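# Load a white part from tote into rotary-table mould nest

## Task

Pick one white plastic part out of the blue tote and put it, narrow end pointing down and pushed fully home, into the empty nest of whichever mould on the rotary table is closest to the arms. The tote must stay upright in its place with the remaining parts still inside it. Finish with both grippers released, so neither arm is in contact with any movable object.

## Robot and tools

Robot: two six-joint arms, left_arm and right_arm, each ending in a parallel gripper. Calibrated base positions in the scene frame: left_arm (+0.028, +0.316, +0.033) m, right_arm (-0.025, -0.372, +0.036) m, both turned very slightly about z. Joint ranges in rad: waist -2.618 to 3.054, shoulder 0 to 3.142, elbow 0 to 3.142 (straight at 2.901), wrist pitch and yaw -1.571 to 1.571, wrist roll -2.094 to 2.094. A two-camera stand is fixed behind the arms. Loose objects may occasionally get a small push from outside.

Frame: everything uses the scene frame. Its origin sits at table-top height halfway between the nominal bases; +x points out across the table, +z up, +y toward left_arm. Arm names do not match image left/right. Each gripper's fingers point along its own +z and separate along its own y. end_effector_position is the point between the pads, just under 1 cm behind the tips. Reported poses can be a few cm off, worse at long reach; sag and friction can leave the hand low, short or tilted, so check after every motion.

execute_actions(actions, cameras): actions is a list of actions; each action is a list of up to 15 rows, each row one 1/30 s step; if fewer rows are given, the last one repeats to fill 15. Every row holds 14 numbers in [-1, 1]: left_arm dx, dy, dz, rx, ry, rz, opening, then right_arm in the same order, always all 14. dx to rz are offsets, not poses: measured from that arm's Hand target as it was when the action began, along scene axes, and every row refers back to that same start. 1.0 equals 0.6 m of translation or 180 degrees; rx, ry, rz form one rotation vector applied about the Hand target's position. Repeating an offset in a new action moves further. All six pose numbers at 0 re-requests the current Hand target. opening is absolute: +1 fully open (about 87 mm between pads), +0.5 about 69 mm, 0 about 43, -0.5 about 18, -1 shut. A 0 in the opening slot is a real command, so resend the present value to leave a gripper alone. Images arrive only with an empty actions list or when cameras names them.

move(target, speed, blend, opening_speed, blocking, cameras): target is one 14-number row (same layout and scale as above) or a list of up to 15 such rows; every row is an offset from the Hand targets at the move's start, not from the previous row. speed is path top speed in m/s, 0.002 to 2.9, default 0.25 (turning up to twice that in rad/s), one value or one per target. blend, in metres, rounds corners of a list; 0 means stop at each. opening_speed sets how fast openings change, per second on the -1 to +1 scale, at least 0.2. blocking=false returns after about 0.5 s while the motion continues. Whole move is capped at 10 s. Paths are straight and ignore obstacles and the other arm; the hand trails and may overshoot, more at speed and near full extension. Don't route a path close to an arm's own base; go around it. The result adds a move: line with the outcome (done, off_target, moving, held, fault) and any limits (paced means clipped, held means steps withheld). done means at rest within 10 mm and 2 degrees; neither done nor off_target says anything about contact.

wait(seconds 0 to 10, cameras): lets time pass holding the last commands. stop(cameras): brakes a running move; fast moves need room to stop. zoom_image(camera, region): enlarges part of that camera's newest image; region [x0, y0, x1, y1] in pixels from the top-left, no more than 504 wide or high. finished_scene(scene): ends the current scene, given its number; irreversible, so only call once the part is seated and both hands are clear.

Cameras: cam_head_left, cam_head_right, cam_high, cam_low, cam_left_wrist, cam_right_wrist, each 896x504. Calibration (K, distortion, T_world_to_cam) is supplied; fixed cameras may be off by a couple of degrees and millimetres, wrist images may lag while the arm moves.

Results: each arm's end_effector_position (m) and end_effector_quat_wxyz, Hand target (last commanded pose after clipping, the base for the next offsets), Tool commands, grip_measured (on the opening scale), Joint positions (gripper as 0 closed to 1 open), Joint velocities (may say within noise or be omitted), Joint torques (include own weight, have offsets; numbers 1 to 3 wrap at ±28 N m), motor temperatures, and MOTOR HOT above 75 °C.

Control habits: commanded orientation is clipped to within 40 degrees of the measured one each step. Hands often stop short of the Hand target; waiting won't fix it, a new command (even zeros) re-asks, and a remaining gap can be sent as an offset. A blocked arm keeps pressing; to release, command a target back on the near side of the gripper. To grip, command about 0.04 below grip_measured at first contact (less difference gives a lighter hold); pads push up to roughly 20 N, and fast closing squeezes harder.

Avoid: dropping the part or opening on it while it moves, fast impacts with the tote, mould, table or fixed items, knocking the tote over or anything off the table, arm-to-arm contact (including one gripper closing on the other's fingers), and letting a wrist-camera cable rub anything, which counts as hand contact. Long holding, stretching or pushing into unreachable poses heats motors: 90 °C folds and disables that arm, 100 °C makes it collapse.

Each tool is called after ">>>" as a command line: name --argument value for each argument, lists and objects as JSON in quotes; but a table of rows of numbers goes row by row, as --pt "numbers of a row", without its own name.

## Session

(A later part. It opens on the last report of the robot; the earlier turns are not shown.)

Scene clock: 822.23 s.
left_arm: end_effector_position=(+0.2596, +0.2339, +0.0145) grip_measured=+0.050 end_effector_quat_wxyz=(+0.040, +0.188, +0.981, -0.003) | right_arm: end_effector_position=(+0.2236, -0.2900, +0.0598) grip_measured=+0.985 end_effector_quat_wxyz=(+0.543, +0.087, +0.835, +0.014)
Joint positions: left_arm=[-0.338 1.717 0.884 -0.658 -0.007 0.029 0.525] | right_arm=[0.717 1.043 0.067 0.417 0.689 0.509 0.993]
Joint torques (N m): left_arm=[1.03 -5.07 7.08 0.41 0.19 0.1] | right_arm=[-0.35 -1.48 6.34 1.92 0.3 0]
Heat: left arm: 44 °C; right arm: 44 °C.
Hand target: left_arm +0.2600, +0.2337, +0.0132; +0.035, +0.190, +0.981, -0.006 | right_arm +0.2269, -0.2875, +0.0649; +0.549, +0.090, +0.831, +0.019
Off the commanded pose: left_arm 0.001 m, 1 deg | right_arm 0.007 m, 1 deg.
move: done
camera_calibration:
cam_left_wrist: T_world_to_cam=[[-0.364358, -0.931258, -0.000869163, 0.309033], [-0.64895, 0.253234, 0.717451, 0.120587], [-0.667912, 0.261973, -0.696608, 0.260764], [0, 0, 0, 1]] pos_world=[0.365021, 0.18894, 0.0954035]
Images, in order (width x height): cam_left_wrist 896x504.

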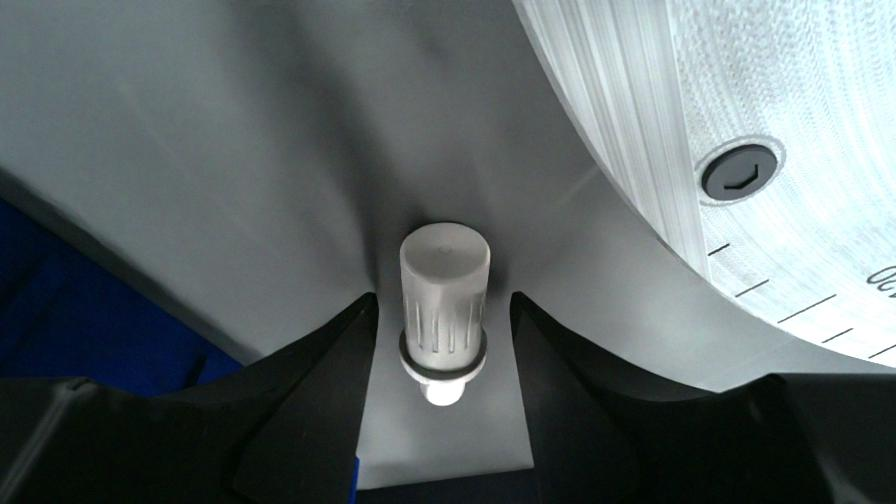

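>>> move --pt "0 0 0.05 0 0 0 0.05 0 0 0 0 0 0 1" --pt "0.0257 -0.0102 0.0658 0.0402 0.1012 0.001 0.05 0 0 0 0 0 0 1" --cameras '["cam_left_wrist", "cam_head_right"]' --speed 0.1 --blend '[0.01, 0]'

Scene clock: 871.30 s.
left_arm: end_effector_position=(+0.2726, +0.2291, +0.0539) grip_measured=+0.050 end_effector_quat_wxyz=(-0.128, +0.187, +0.974, +0.024) | right_arm: end_effector_position=(+0.2236, -0.2900, +0.0598) grip_measured=+0.985 end_effector_quat_wxyz=(+0.543, +0.087, +0.835, +0.014)
Joint positions: left_arm=[-0.338 2.015 1.366 -1.183 -0.007 0.029 0.525] | right_arm=[0.717 1.043 0.067 0.417 0.689 0.509 0.993]
Joint torques (N m): left_arm=[0.57 -6.65 8.29 -0.28 0.1 0] | right_arm=[-0.34 -1.37 6.38 1.89 0.26 -0.01]
Heat: left arm: 45 °C; right arm: 45 °C.
Hand target: left_arm +0.2755, +0.2275, +0.0527; -0.133, +0.187, +0.973, +0.025 | right_arm +0.2269, -0.2875, +0.0649; +0.549, +0.090, +0.831, +0.019
Off the commanded pose: left_arm 0.003 m, 1 deg | right_arm 0.007 m, 1 deg.
move: done
camera_calibration:
cam_left_wrist: T_world_to_cam=[[-0.36339, -0.931613, 0.00667867, 0.308772], [-0.384934, 0.15667, 0.90955, 0.0417721], [-0.848395, 0.32795, -0.415541, 0.317078], [0, 0, 0, 1]] pos_world=[0.397292, 0.177126, 0.0917031]
Images, in order (width x height): cam_head_right 896x504, cam_left_wrist 896x504.

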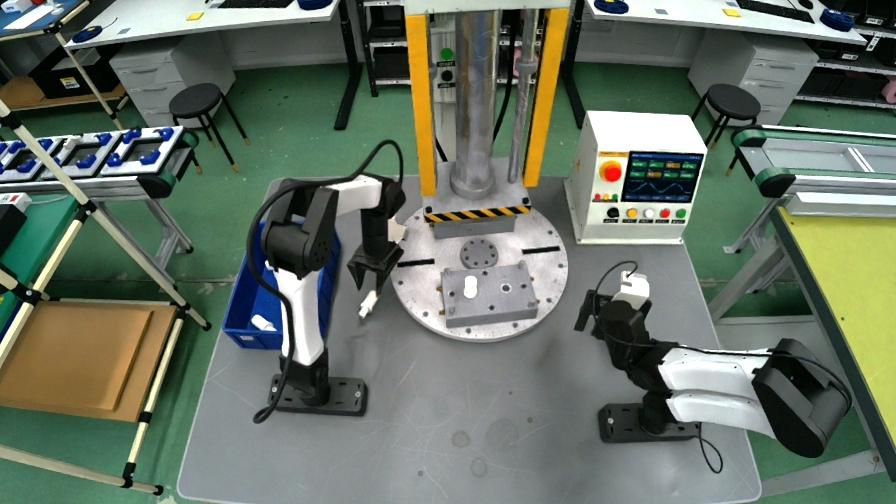

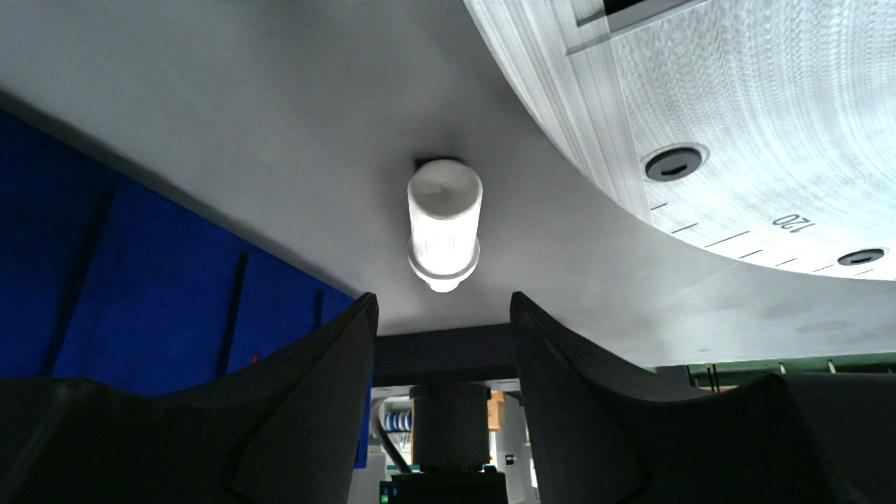

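>>> move --target '[-0.0185, 0.0073, -0.0707, 0, 0, 0, 0.05, 0, 0, 0, 0, 0, 0, 1]' --cameras '["cam_left_wrist"]' --speed 0.06

Scene clock: 883.77 s.
left_arm: end_effector_position=(+0.2663, +0.2314, +0.0178) grip_measured=+0.050 end_effector_quat_wxyz=(-0.127, +0.187, +0.974, +0.024) | right_arm: end_effector_position=(+0.2236, -0.2900, +0.0598) grip_measured=+0.985 end_effector_quat_wxyz=(+0.543, +0.087, +0.835, +0.014)
Joint positions: left_arm=[-0.338 2.052 1.263 -1.039 -0.007 0.029 0.525] | right_arm=[0.717 1.043 0.067 0.417 0.689 0.509 0.993]
Joint torques (N m): left_arm=[0.62 -6.71 4.83 -0.01 0.11 0.01] | right_arm=[-0.29 -1.55 6.28 1.93 0.27 -0.01]
Heat: left arm: 46 °C; right arm: 45 °C.
Hand target: left_arm +0.2644, +0.2319, +0.0103; -0.133, +0.187, +0.973, +0.025 | right_arm +0.2269, -0.2875, +0.0649; +0.549, +0.090, +0.831, +0.019
Off the commanded pose: left_arm 0.008 m, 1 deg | right_arm 0.007 m, 1 deg.
move: done
camera_calibration:
cam_left_wrist: T_world_to_cam=[[-0.363391, -0.931613, 0.00661526, 0.308925], [-0.387836, 0.15773, 0.908132, 0.0724464], [-0.847072, 0.327442, -0.418631, 0.295777], [0, 0, 0, 1]] pos_world=[0.390903, 0.179522, 0.055987]
Images, in order (width x height): cam_left_wrist 896x504.

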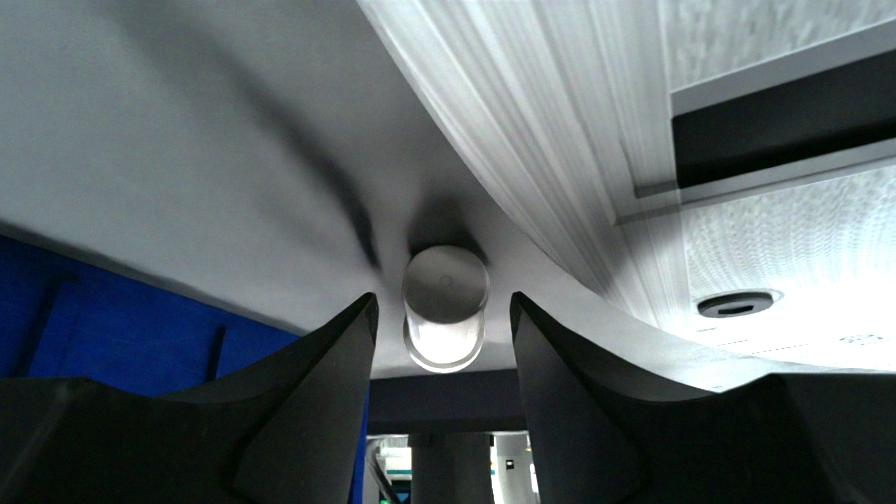

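>>> move --target '[-0.0112, 0.0045, -0.0063, -0.0123, -0.031, 0, 0.05, 0, 0, 0, 0, 0, 0, 1]' --cameras '["cam_left_wrist", "cam_low"]' --speed 0.05

Scene clock: 920.20 s.
left_arm: end_effector_position=(+0.2529, +0.2364, +0.0093) grip_measured=+0.050 end_effector_quat_wxyz=(-0.102, +0.188, +0.977, +0.020) | right_arm: end_effector_position=(+0.2236, -0.2900, +0.0598) grip_measured=+0.985 end_effector_quat_wxyz=(+0.543, +0.087, +0.835, +0.014)
Joint positions: left_arm=[-0.338 1.977 1.129 -0.932 -0.007 0.029 0.525] | right_arm=[0.717 1.043 0.067 0.417 0.689 0.509 0.993]
Joint torques (N m): left_arm=[0.77 -8.84 3.66 0.38 0.14 0.03] | right_arm=[-0.34 -1.4 6.41 1.93 0.29 0.01]
Heat: left arm: 45 °C; right arm: 45 °C.
Hand target: left_arm +0.2575, +0.2346, +0.0065; -0.082, +0.188, +0.979, +0.016 | right_arm +0.2269, -0.2875, +0.0649; +0.549, +0.090, +0.831, +0.019
Off the commanded pose: left_arm 0.006 m, 2 deg | right_arm 0.007 m, 1 deg.
move: done
camera_calibration:
cam_left_wrist: T_world_to_cam=[[-0.363753, -0.931481, 0.00521677, 0.308771], [-0.430031, 0.172894, 0.886104, 0.0813748], [-0.826291, 0.32008, -0.463457, 0.276124], [0, 0, 0, 1]] pos_world=[0.375469, 0.185163, 0.0542541]
Images, in order (width x height): cam_low 896x504, cam_left_wrist 896x504.

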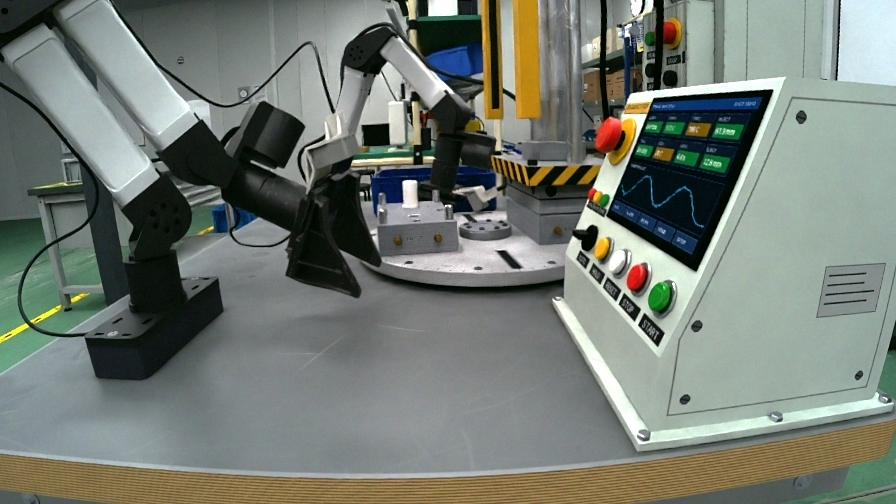

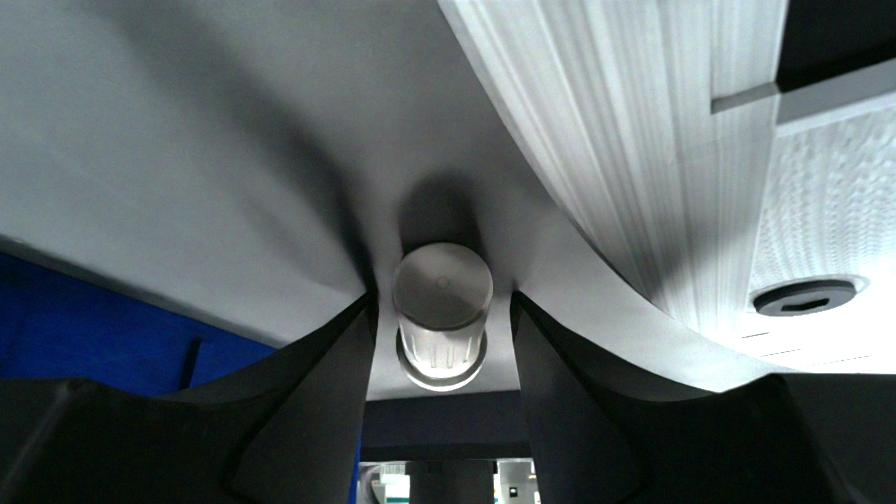

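>>> move --pt "-0.0047 0.002 0.0047 0 0 0 0.05 0 0 0 0 0 0 1" --pt "-0.0047 0.002 0.0047 0 0 0 -0.6 0 0 0 0 0 0 1" --cameras '["cam_left_wrist"]' --speed 0.03 --opening_speed 0.4

Scene clock: 933.77 s.
left_arm: end_effector_position=(+0.2527, +0.2376, +0.0093) grip_measured=-0.262 end_effector_quat_wxyz=(-0.097, +0.188, +0.977, +0.022) | right_arm: end_effector_position=(+0.2236, -0.2900, +0.0598) grip_measured=+0.985 end_effector_quat_wxyz=(+0.543, +0.087, +0.835, +0.014)
Joint positions: left_arm=[-0.338 1.965 1.117 -0.92 -0.013 0.029 0.369] | right_arm=[0.717 1.043 0.067 0.417 0.689 0.509 0.993]
Joint torques (N m): left_arm=[0.84 -9.13 3.85 0.22 0.19 0.04] | right_arm=[-0.32 -1.42 6.37 1.93 0.29 0]
Heat: left arm: 44 °C; right arm: 45 °C.
Hand target: left_arm +0.2548, +0.2358, +0.0093; -0.082, +0.188, +0.979, +0.016 | right_arm +0.2269, -0.2875, +0.0649; +0.549, +0.090, +0.831, +0.019
Off the commanded pose: left_arm 0.003 m, 2 deg | right_arm 0.007 m, 1 deg.
move: done
camera_calibration:
cam_left_wrist: T_world_to_cam=[[-0.364898, -0.931047, -0.00107187, 0.310037], [-0.440243, 0.171526, 0.881343, 0.0840397], [-0.820388, 0.322072, -0.472476, 0.273753], [0, 0, 0, 1]] pos_world=[0.374714, 0.186076, 0.0556065]
Images, in order (width x height): cam_left_wrist 896x504.

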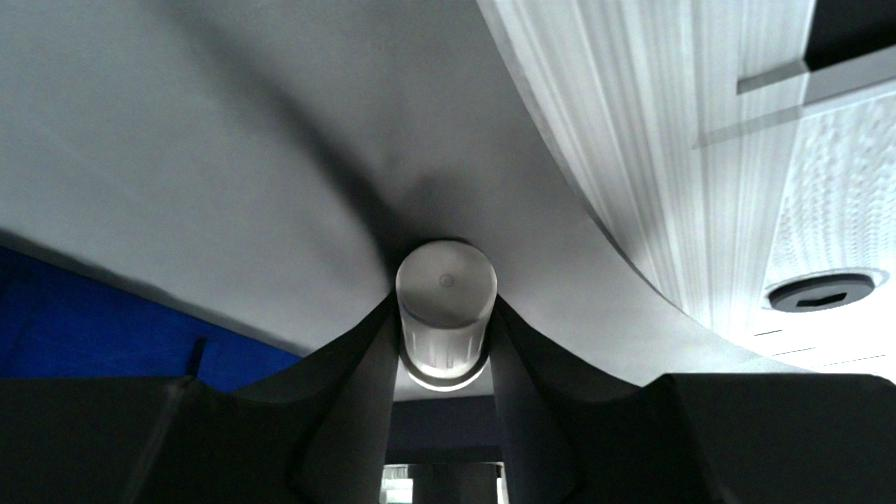

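>>> move --pt "0 0 0 0 0 0 0.05 0 0 0 0 0 0 1" --pt "0.0162 -0.006 0.0045 0 0 0 0.05 0 0 0 0 0 0 1" --cameras '["cam_left_wrist"]' --speed 0.04 --opening_speed 0.5

Scene clock: 953.90 s.
left_arm: end_effector_position=(+0.2566, +0.2349, +0.0112) grip_measured=+0.050 end_effector_quat_wxyz=(-0.092, +0.188, +0.978, +0.018) | right_arm: end_effector_position=(+0.2236, -0.2900, +0.0598) grip_measured=+0.985 end_effector_quat_wxyz=(+0.543, +0.087, +0.835, +0.014)
Joint positions: left_arm=[-0.339 1.965 1.13 -0.923 -0.007 0.029 0.525] | right_arm=[0.717 1.043 0.067 0.417 0.689 0.509 0.993]
Joint torques (N m): left_arm=[0.85 -7.21 7.65 0.01 0.13 0.04] | right_arm=[-0.39 -1.43 6.32 1.9 0.3 -0.02]
Heat: left arm: 43 °C; right arm: 45 °C.
Hand target: left_arm +0.2645, +0.2322, +0.0120; -0.082, +0.188, +0.979, +0.016 | right_arm +0.2269, -0.2875, +0.0649; +0.549, +0.090, +0.831, +0.019
Off the commanded pose: left_arm 0.008 m, 1 deg | right_arm 0.007 m, 1 deg.
move: done
camera_calibration:
cam_left_wrist: T_world_to_cam=[[-0.364194, -0.931311, 0.0046892, 0.308817], [-0.447679, 0.179478, 0.875998, 0.0847172], [-0.816668, 0.316934, -0.482293, 0.27912], [0, 0, 0, 1]] pos_world=[0.378344, 0.183937, 0.0589572]
Images, in order (width x height): cam_left_wrist 896x504.

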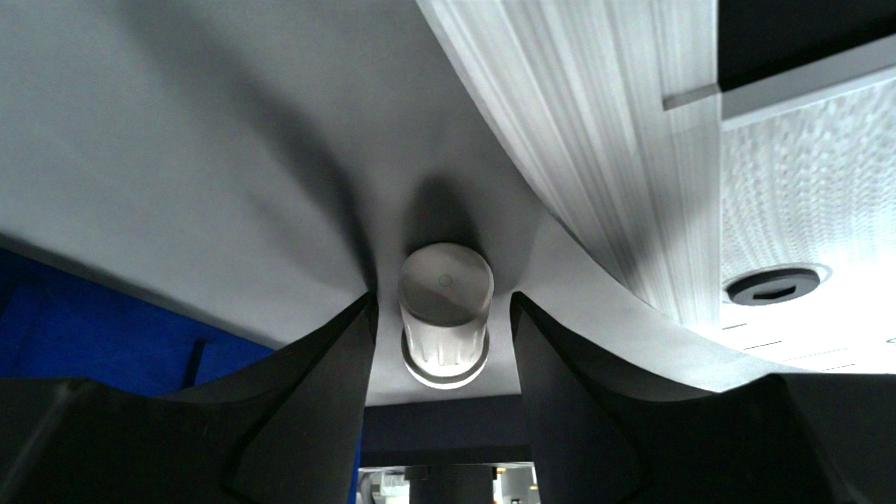

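>>> move --target '[0.01, -0.004, 0.0015, 0, 0, 0, 0.05, 0, 0, 0, 0, 0, 0, 1]' --cameras '["cam_left_wrist"]' --speed 0.04

Scene clock: 962.27 s.
left_arm: end_effector_position=(+0.2677, +0.2309, +0.0152) grip_measured=+0.050 end_effector_quat_wxyz=(-0.076, +0.188, +0.979, +0.016) | right_arm: end_effector_position=(+0.2236, -0.2900, +0.0598) grip_measured=+0.985 end_effector_quat_wxyz=(+0.543, +0.087, +0.835, +0.014)
Joint positions: left_arm=[-0.339 1.965 1.162 -0.923 -0.007 0.029 0.525] | right_arm=[0.717 1.043 0.067 0.417 0.689 0.509 0.993]
Joint torques (N m): left_arm=[0.79 -5.9 7.9 -0.06 0.13 0.03] | right_arm=[-0.28 -1.42 6.32 1.94 0.28 0.01]
Heat: left arm: 44 °C; right arm: 45 °C.
Hand target: left_arm +0.2705, +0.2298, +0.0129; -0.082, +0.188, +0.979, +0.016 | right_arm +0.2269, -0.2875, +0.0649; +0.549, +0.090, +0.831, +0.019
Off the commanded pose: left_arm 0.004 m, 1 deg | right_arm 0.007 m, 1 deg.
move: done
camera_calibration:
cam_left_wrist: T_world_to_cam=[[-0.364312, -0.931268, 0.00403946, 0.30912], [-0.473147, 0.188828, 0.860509, 0.0917596], [-0.802128, 0.311583, -0.509419, 0.289011], [0, 0, 0, 1]] pos_world=[0.387855, 0.180496, 0.0670188]
Images, in order (width x height): cam_left_wrist 896x504.

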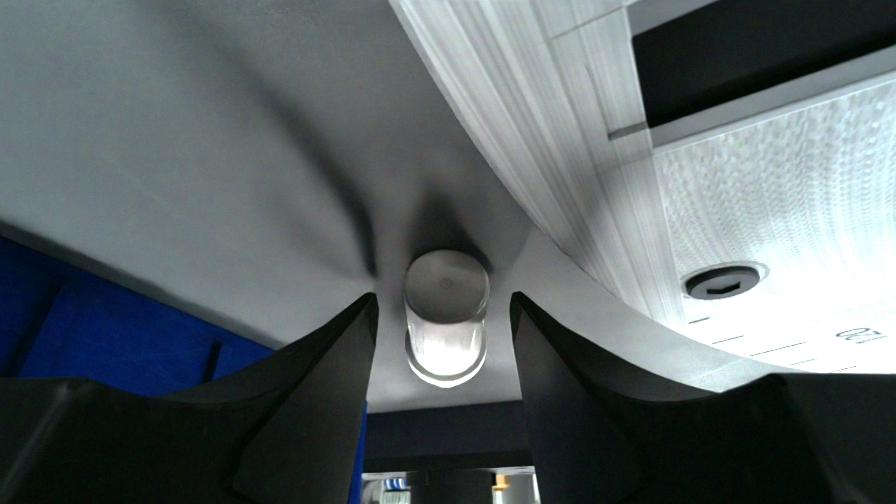

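>>> move --target '[-0.018, 0.007, -0.0065, 0, 0, 0, 0.05, 0, 0, 0, 0, 0, 0, 1]' --cameras '["cam_left_wrist"]' --speed 0.04

Scene clock: 972.83 s.
left_arm: end_effector_position=(+0.2585, +0.2342, +0.0106) grip_measured=+0.050 end_effector_quat_wxyz=(-0.088, +0.188, +0.978, +0.018) | right_arm: end_effector_position=(+0.2236, -0.2900, +0.0598) grip_measured=+0.985 end_effector_quat_wxyz=(+0.543, +0.087, +0.835, +0.014)
Joint positions: left_arm=[-0.339 1.965 1.131 -0.916 -0.007 0.029 0.525] | right_arm=[0.717 1.043 0.067 0.417 0.689 0.509 0.993]
Joint torques (N m): left_arm=[0.85 -7.91 4.79 0.15 0.13 0.04] | right_arm=[-0.32 -1.36 6.42 1.92 0.28 0.03]
Heat: left arm: 45 °C; right arm: 45 °C.
Hand target: left_arm +0.2596, +0.2340, +0.0090; -0.082, +0.188, +0.979, +0.016 | right_arm +0.2269, -0.2875, +0.0649; +0.549, +0.090, +0.831, +0.019
Off the commanded pose: left_arm 0.002 m, 1 deg | right_arm 0.007 m, 1 deg.
move: done
camera_calibration:
cam_left_wrist: T_world_to_cam=[[-0.364235, -0.931296, 0.00449287, 0.308921], [-0.454236, 0.181861, 0.872122, 0.0873702], [-0.813021, 0.315616, -0.489268, 0.280024], [0, 0, 0, 1]] pos_world=[0.379872, 0.183427, 0.0594215]
Images, in order (width x height): cam_left_wrist 896x504.

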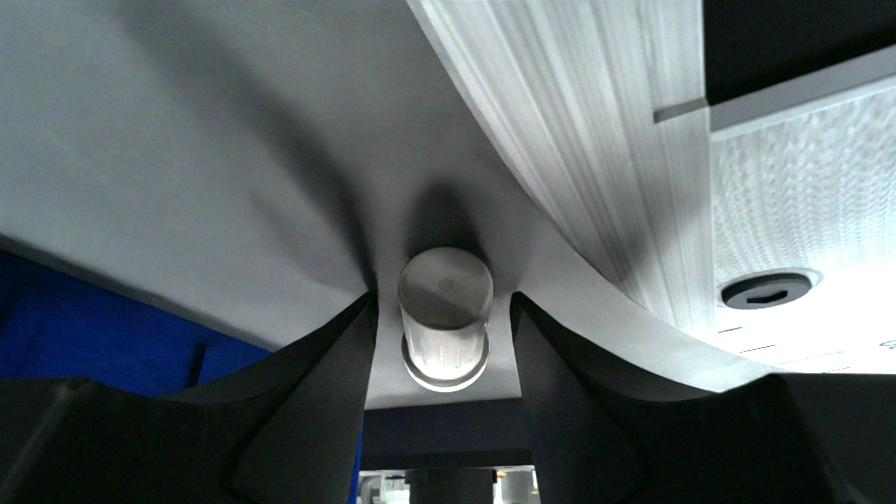

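>>> move --pt "-0.0018 0.0003 0.0027 0 0 0 0.05 0 0 0 0 0 0 1" --pt "-0.0018 0.0003 0.0027 0 0 0 -0.6 0 0 0 0 0 0 1" --cameras '["cam_left_wrist"]' --speed 0.03 --opening_speed 0.4

Scene clock: 983.70 s.
left_arm: end_effector_position=(+0.2586, +0.2342, +0.0106) grip_measured=-0.344 end_effector_quat_wxyz=(-0.087, +0.188, +0.978, +0.018) | right_arm: end_effector_position=(+0.2236, -0.2900, +0.0598) grip_measured=+0.985 end_effector_quat_wxyz=(+0.543, +0.087, +0.835, +0.014)
Joint positions: left_arm=[-0.339 1.965 1.131 -0.915 -0.007 0.029 0.328] | right_arm=[0.717 1.043 0.067 0.417 0.689 0.509 0.993]
Joint torques (N m): left_arm=[0.8 -8.47 4.53 0.1 0.13 0.03] | right_arm=[-0.29 -1.44 6.35 1.92 0.26 0.01]
Heat: left arm: 44 °C; right arm: 45 °C.
Hand target: left_arm +0.2585, +0.2342, +0.0106; -0.082, +0.188, +0.979, +0.016 | right_arm +0.2269, -0.2875, +0.0649; +0.549, +0.090, +0.831, +0.019
Off the commanded pose: left_arm 0.000 m, 1 deg | right_arm 0.007 m, 1 deg.
move: done
camera_calibration:
cam_left_wrist: T_world_to_cam=[[-0.364213, -0.931305, 0.00448947, 0.308914], [-0.454613, 0.181993, 0.871898, 0.0874183], [-0.812819, 0.315516, -0.489667, 0.280039], [0, 0, 0, 1]] pos_world=[0.379873, 0.183427, 0.0595194]
Images, in order (width x height): cam_left_wrist 896x504.

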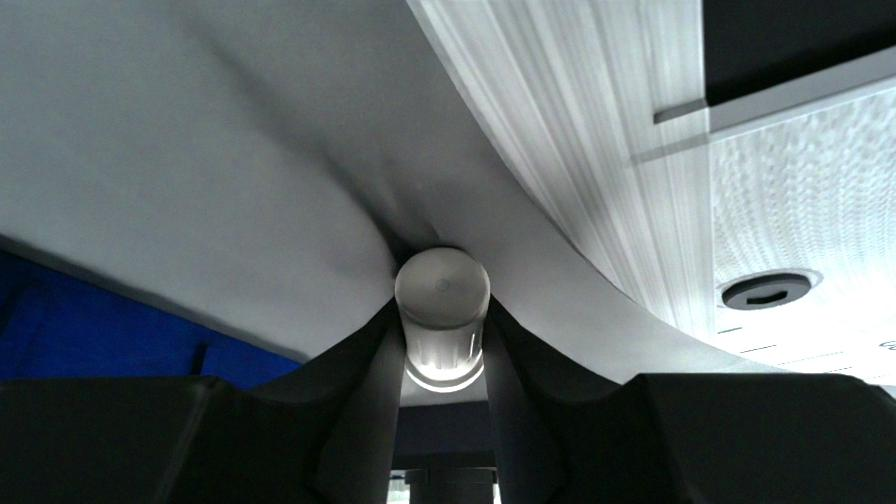

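>>> move --pt "0 0 0.1 0 0 0 -0.6 0 0 0 0 0 0 1" --pt "0 0 0.267 0 0 0 -0.6 0 0 0 0 0 0 1" --pt "-0.0975 -0.1903 0.3657 -0.1169 -0.2304 -0.022 -0.6 0 0 0 0 0 0 1" --pt "-0.1558 -0.4403 0.274 -0.2337 -0.4608 -0.0441 -0.6 0 0 0 0 0 0 1" --cameras '["all"]' --speed '[0.06, 0.15, 0.2, 0.2]' --blend '[0.02, 0.03, 0.03, 0]'

Scene clock: 1024.33 s.
left_arm: end_effector_position=(+0.1660, -0.0314, +0.1796) grip_measured=-0.344 end_effector_quat_wxyz=(+0.637, +0.206, +0.719, -0.188) | right_arm: end_effector_position=(+0.2236, -0.2900, +0.0598) grip_measured=+0.985 end_effector_quat_wxyz=(+0.543, +0.087, +0.835, +0.014)
Joint positions: left_arm=[-1.575 1.422 0.55 0.648 -1.011 -0.199 0.328] | right_arm=[0.717 1.043 0.067 0.417 0.689 0.509 0.993]
Joint torques (N m): left_arm=[0.16 -3.47 6.13 1.8 -0.16 0.03] | right_arm=[-0.32 -1.44 6.2 1.92 0.3 0.01]
Heat: left arm: 43 °C; right arm: 45 °C.
Hand target: left_arm +0.1651, -0.0300, +0.1751; +0.639, +0.206, +0.718, -0.183 | right_arm +0.2269, -0.2875, +0.0649; +0.549, +0.090, +0.831, +0.019
Off the commanded pose: left_arm 0.005 m, 1 deg | right_arm 0.007 m, 1 deg.
move: done
camera_calibration:
cam_left_wrist: T_world_to_cam=[[-0.540764, -0.841026, 0.0157841, 0.0571939], [-0.71182, 0.447527, -0.541324, 0.251155], [0.448204, -0.303964, -0.840666, 0.205588], [0, 0, 0, 1]] pos_world=[0.11756, -0.00180591, 0.307884]

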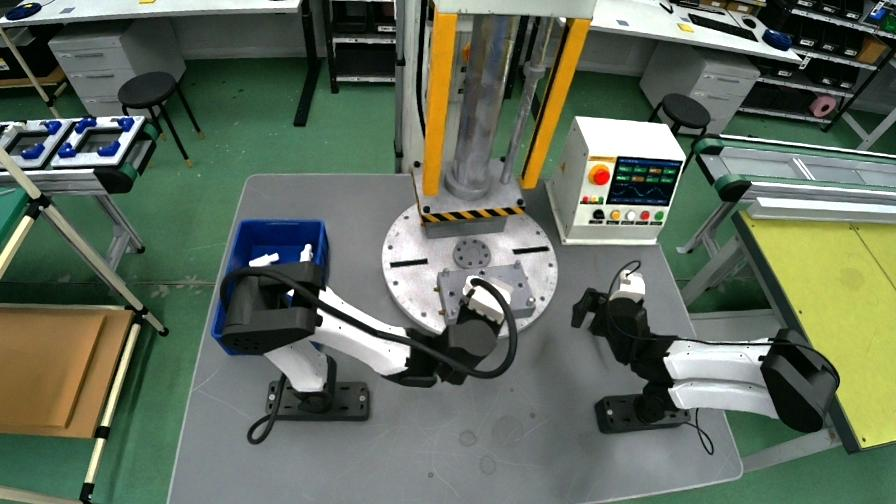

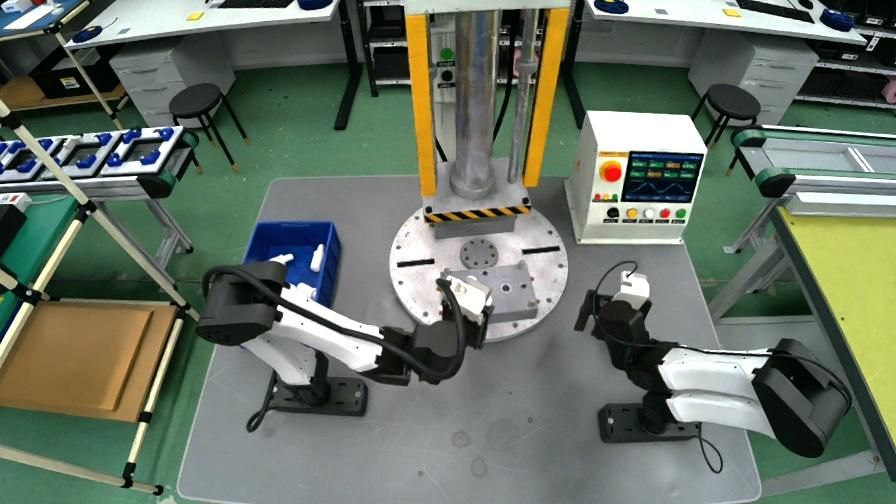

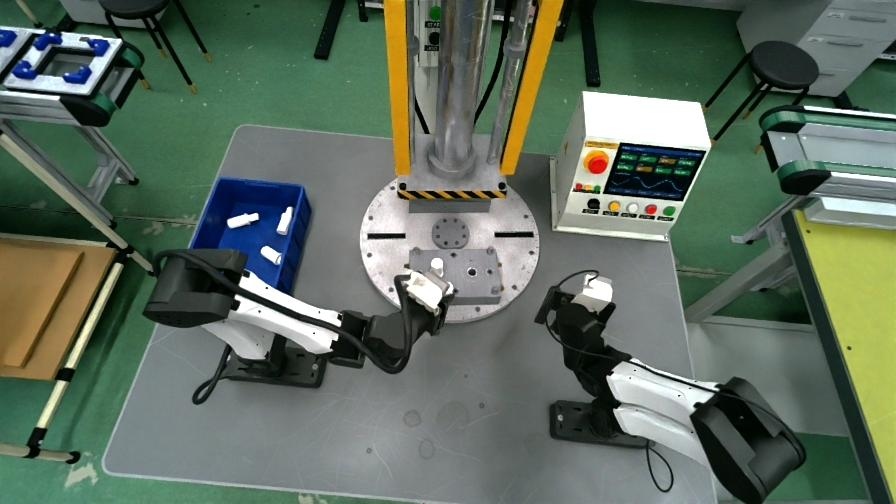

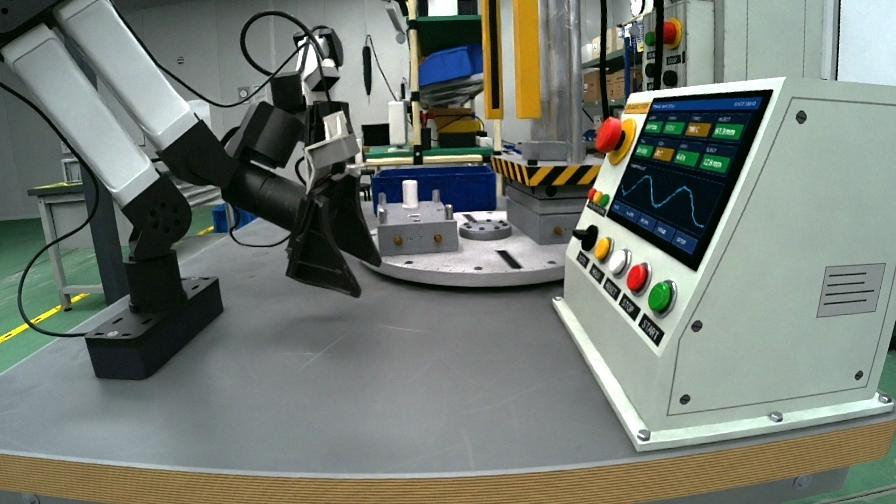

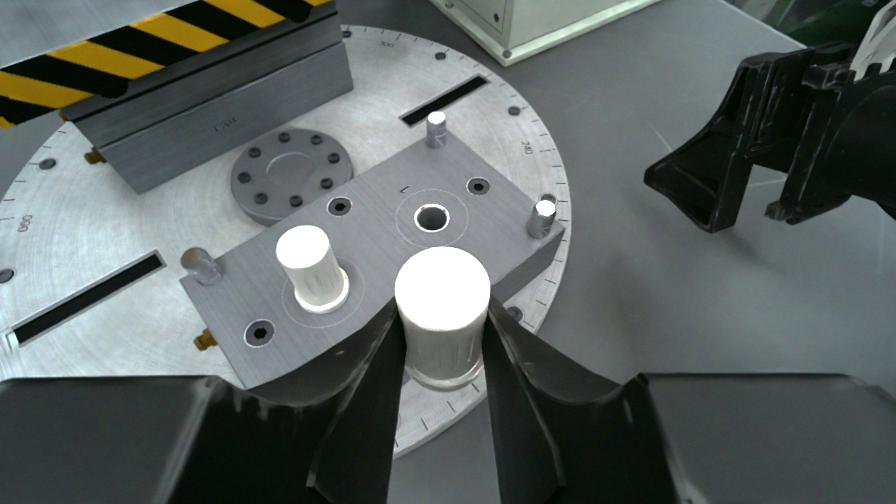

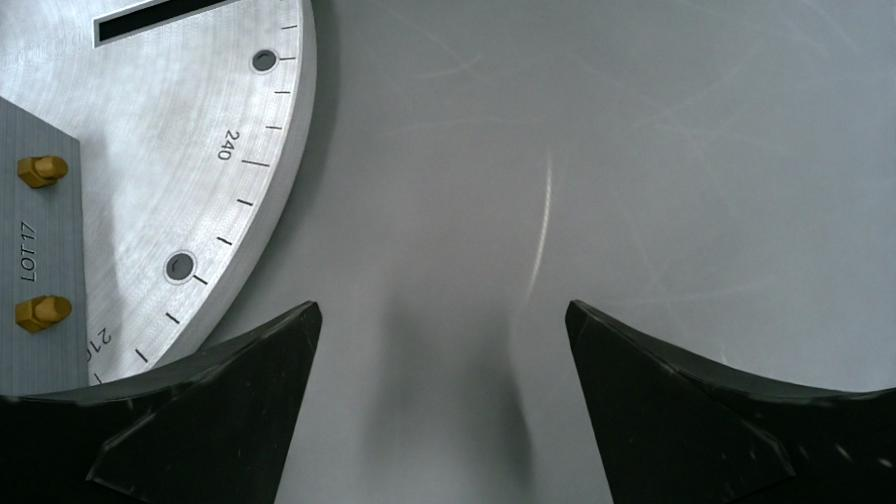

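>>> zoom_image --camera "cam_left_wrist" --region '[260, 140, 520, 400]'

>>> zoom_image --camera "cam_head_right" --region '[400, 240, 560, 350]'

>>> zoom_image --camera "cam_high" --region '[360, 200, 540, 360]'

>>> zoom_image --camera "cam_low" --region '[280, 100, 500, 280]'

Scaled by 1.938 from the camera's 896x504 image, which has a finer 1280x720 frame.

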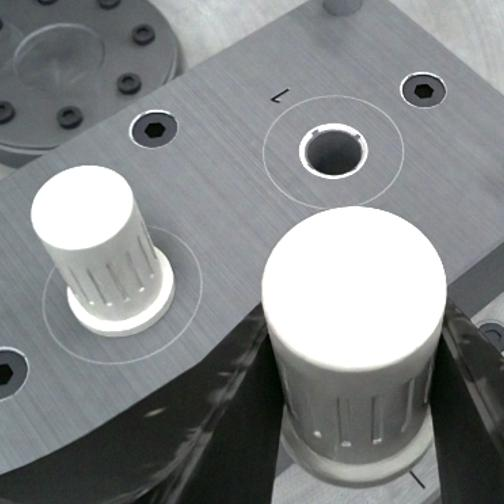

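Scaled by 3.150 from the camera's 896x504 image, which has a finer 1280x720 frame.

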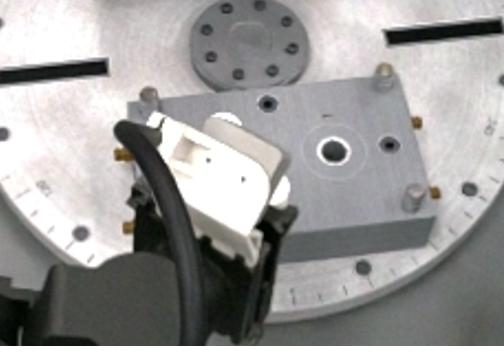

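Scaled by 2.800 from the camera's 896x504 image, which has a finer 1280x720 frame.

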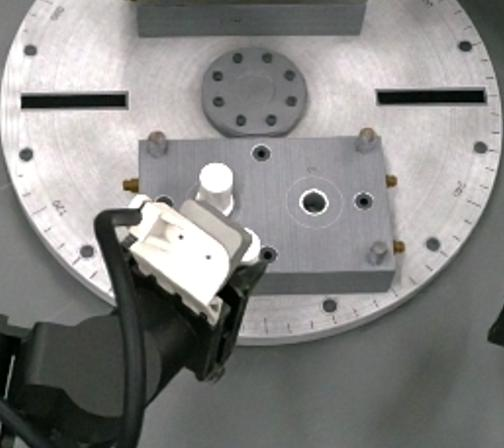

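Scaled by 2.291 from the camera's 896x504 image, which has a finer 1280x720 frame.

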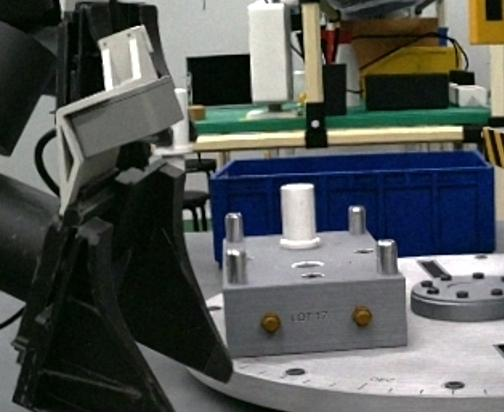

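>>> move --target '[0.0542, -0.0667, 0, 0, 0, 0.1111, -0.6, 0, 0, 0, 0, 0, 0, 1]' --cameras '["all"]' --speed 0.1

>>> zoom_image --camera "cam_left_wrist" --region '[300, 140, 560, 400]'

Scene clock: 1100.13 s.
left_arm: end_effector_position=(+0.1937, -0.0670, +0.1724) grip_measured=-0.344 end_effector_quat_wxyz=(+0.659, +0.095, +0.743, -0.071) | right_arm: end_effector_position=(+0.2236, -0.2900, +0.0598) grip_measured=+0.985 end_effector_quat_wxyz=(+0.543, +0.087, +0.835, +0.014)
Joint positions: left_arm=[-1.554 1.749 0.937 0.333 -1.302 -0.445 0.328] | right_arm=[0.717 1.043 0.067 0.417 0.689 0.509 0.993]
Joint torques (N m): left_arm=[1.32 -5.78 9.83 1.3 -0.38 -0.14] | right_arm=[-0.42 -1.46 6.24 1.91 0.27 -0.01]
Heat: left arm: 44 °C; right arm: 45 °C.
Hand target: left_arm +0.1976, -0.0700, +0.1750; +0.661, +0.079, +0.743, -0.069 | right_arm +0.2269, -0.2875, +0.0649; +0.549, +0.090, +0.831, +0.019
Off the commanded pose: left_arm 0.006 m, 2 deg | right_arm 0.007 m, 1 deg.
move: done
camera_calibration:
cam_left_wrist: T_world_to_cam=[[-0.242165, -0.970165, -0.0117079, -0.0194227], [-0.81665, 0.210331, -0.537441, 0.286672], [0.523869, -0.120588, -0.84322, 0.174353], [0, 0, 0, 1]] pos_world=[0.138069, -0.0581145, 0.30086]

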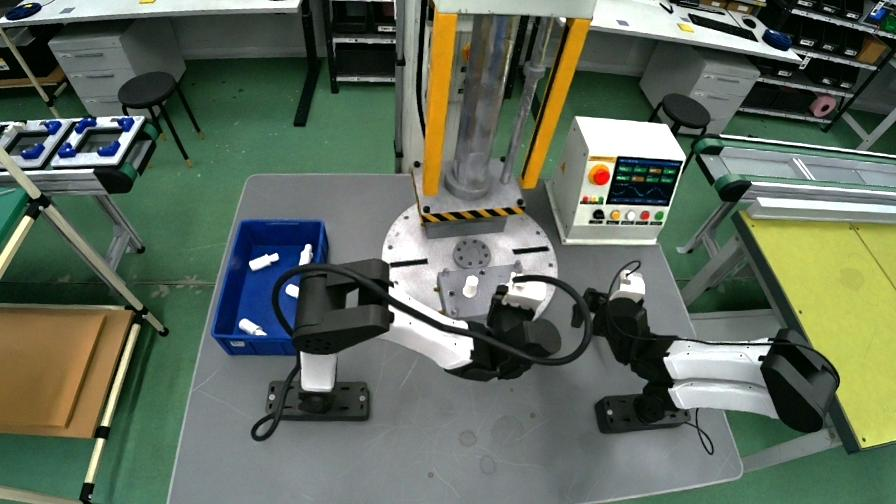

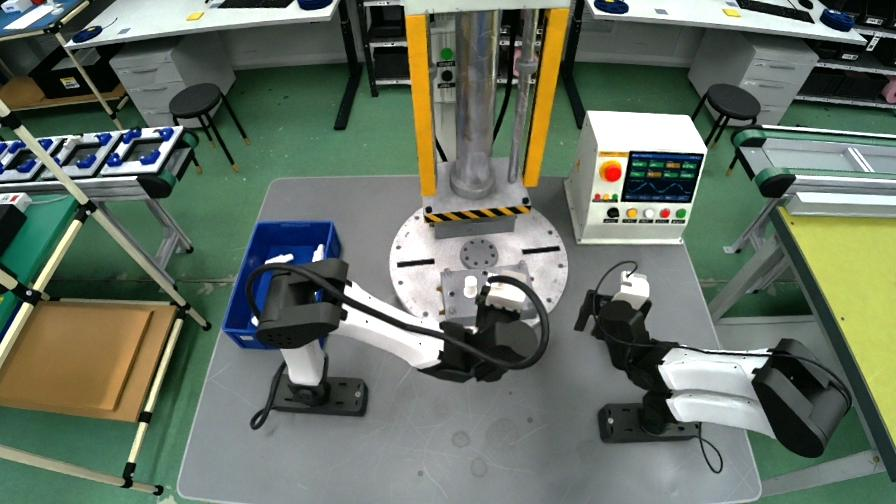

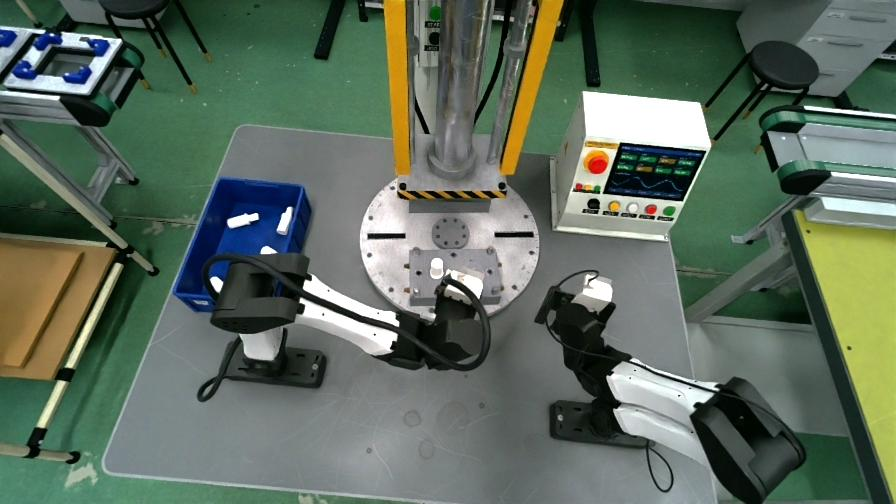

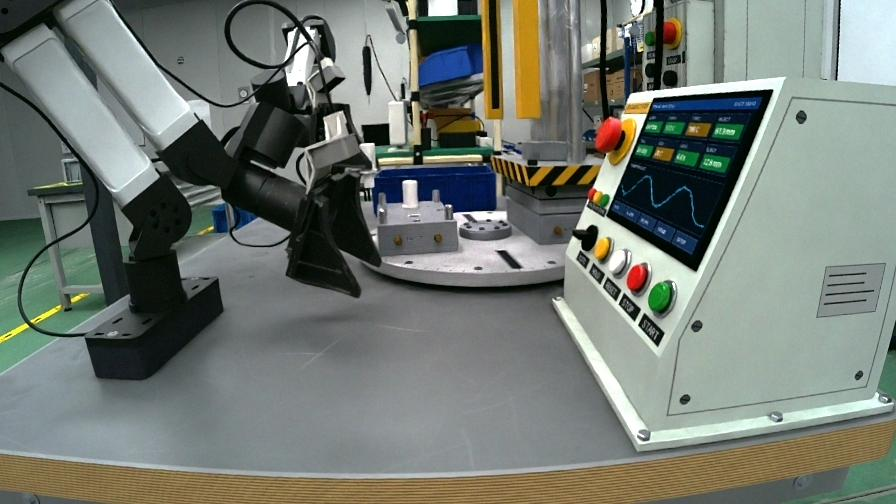

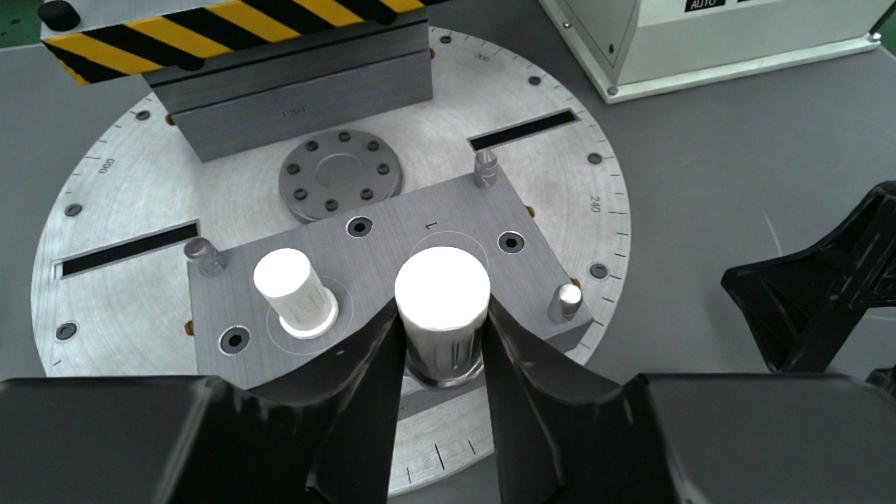

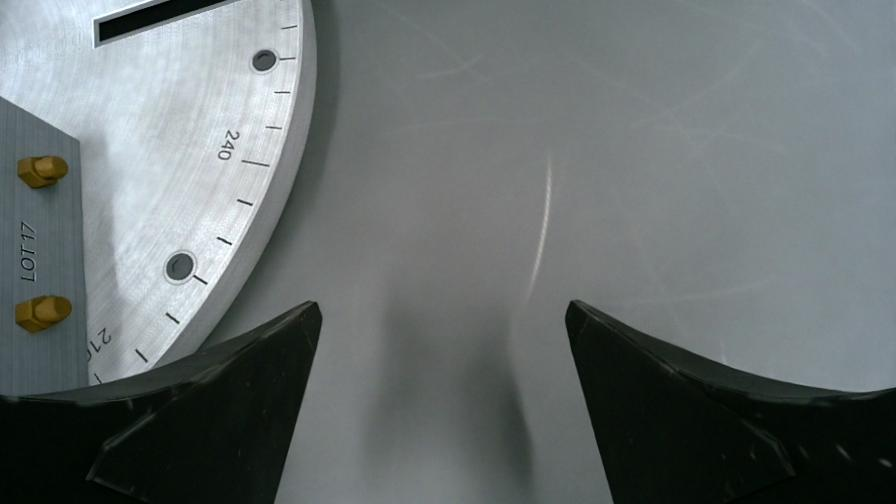

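Scaled by 1.938 from the camera's 896x504 image, which has a finer 1280x720 frame.

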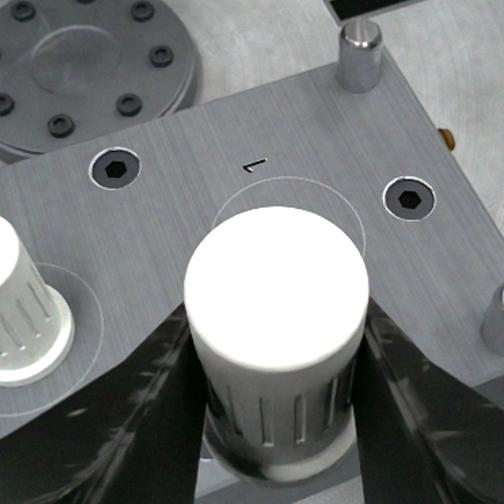

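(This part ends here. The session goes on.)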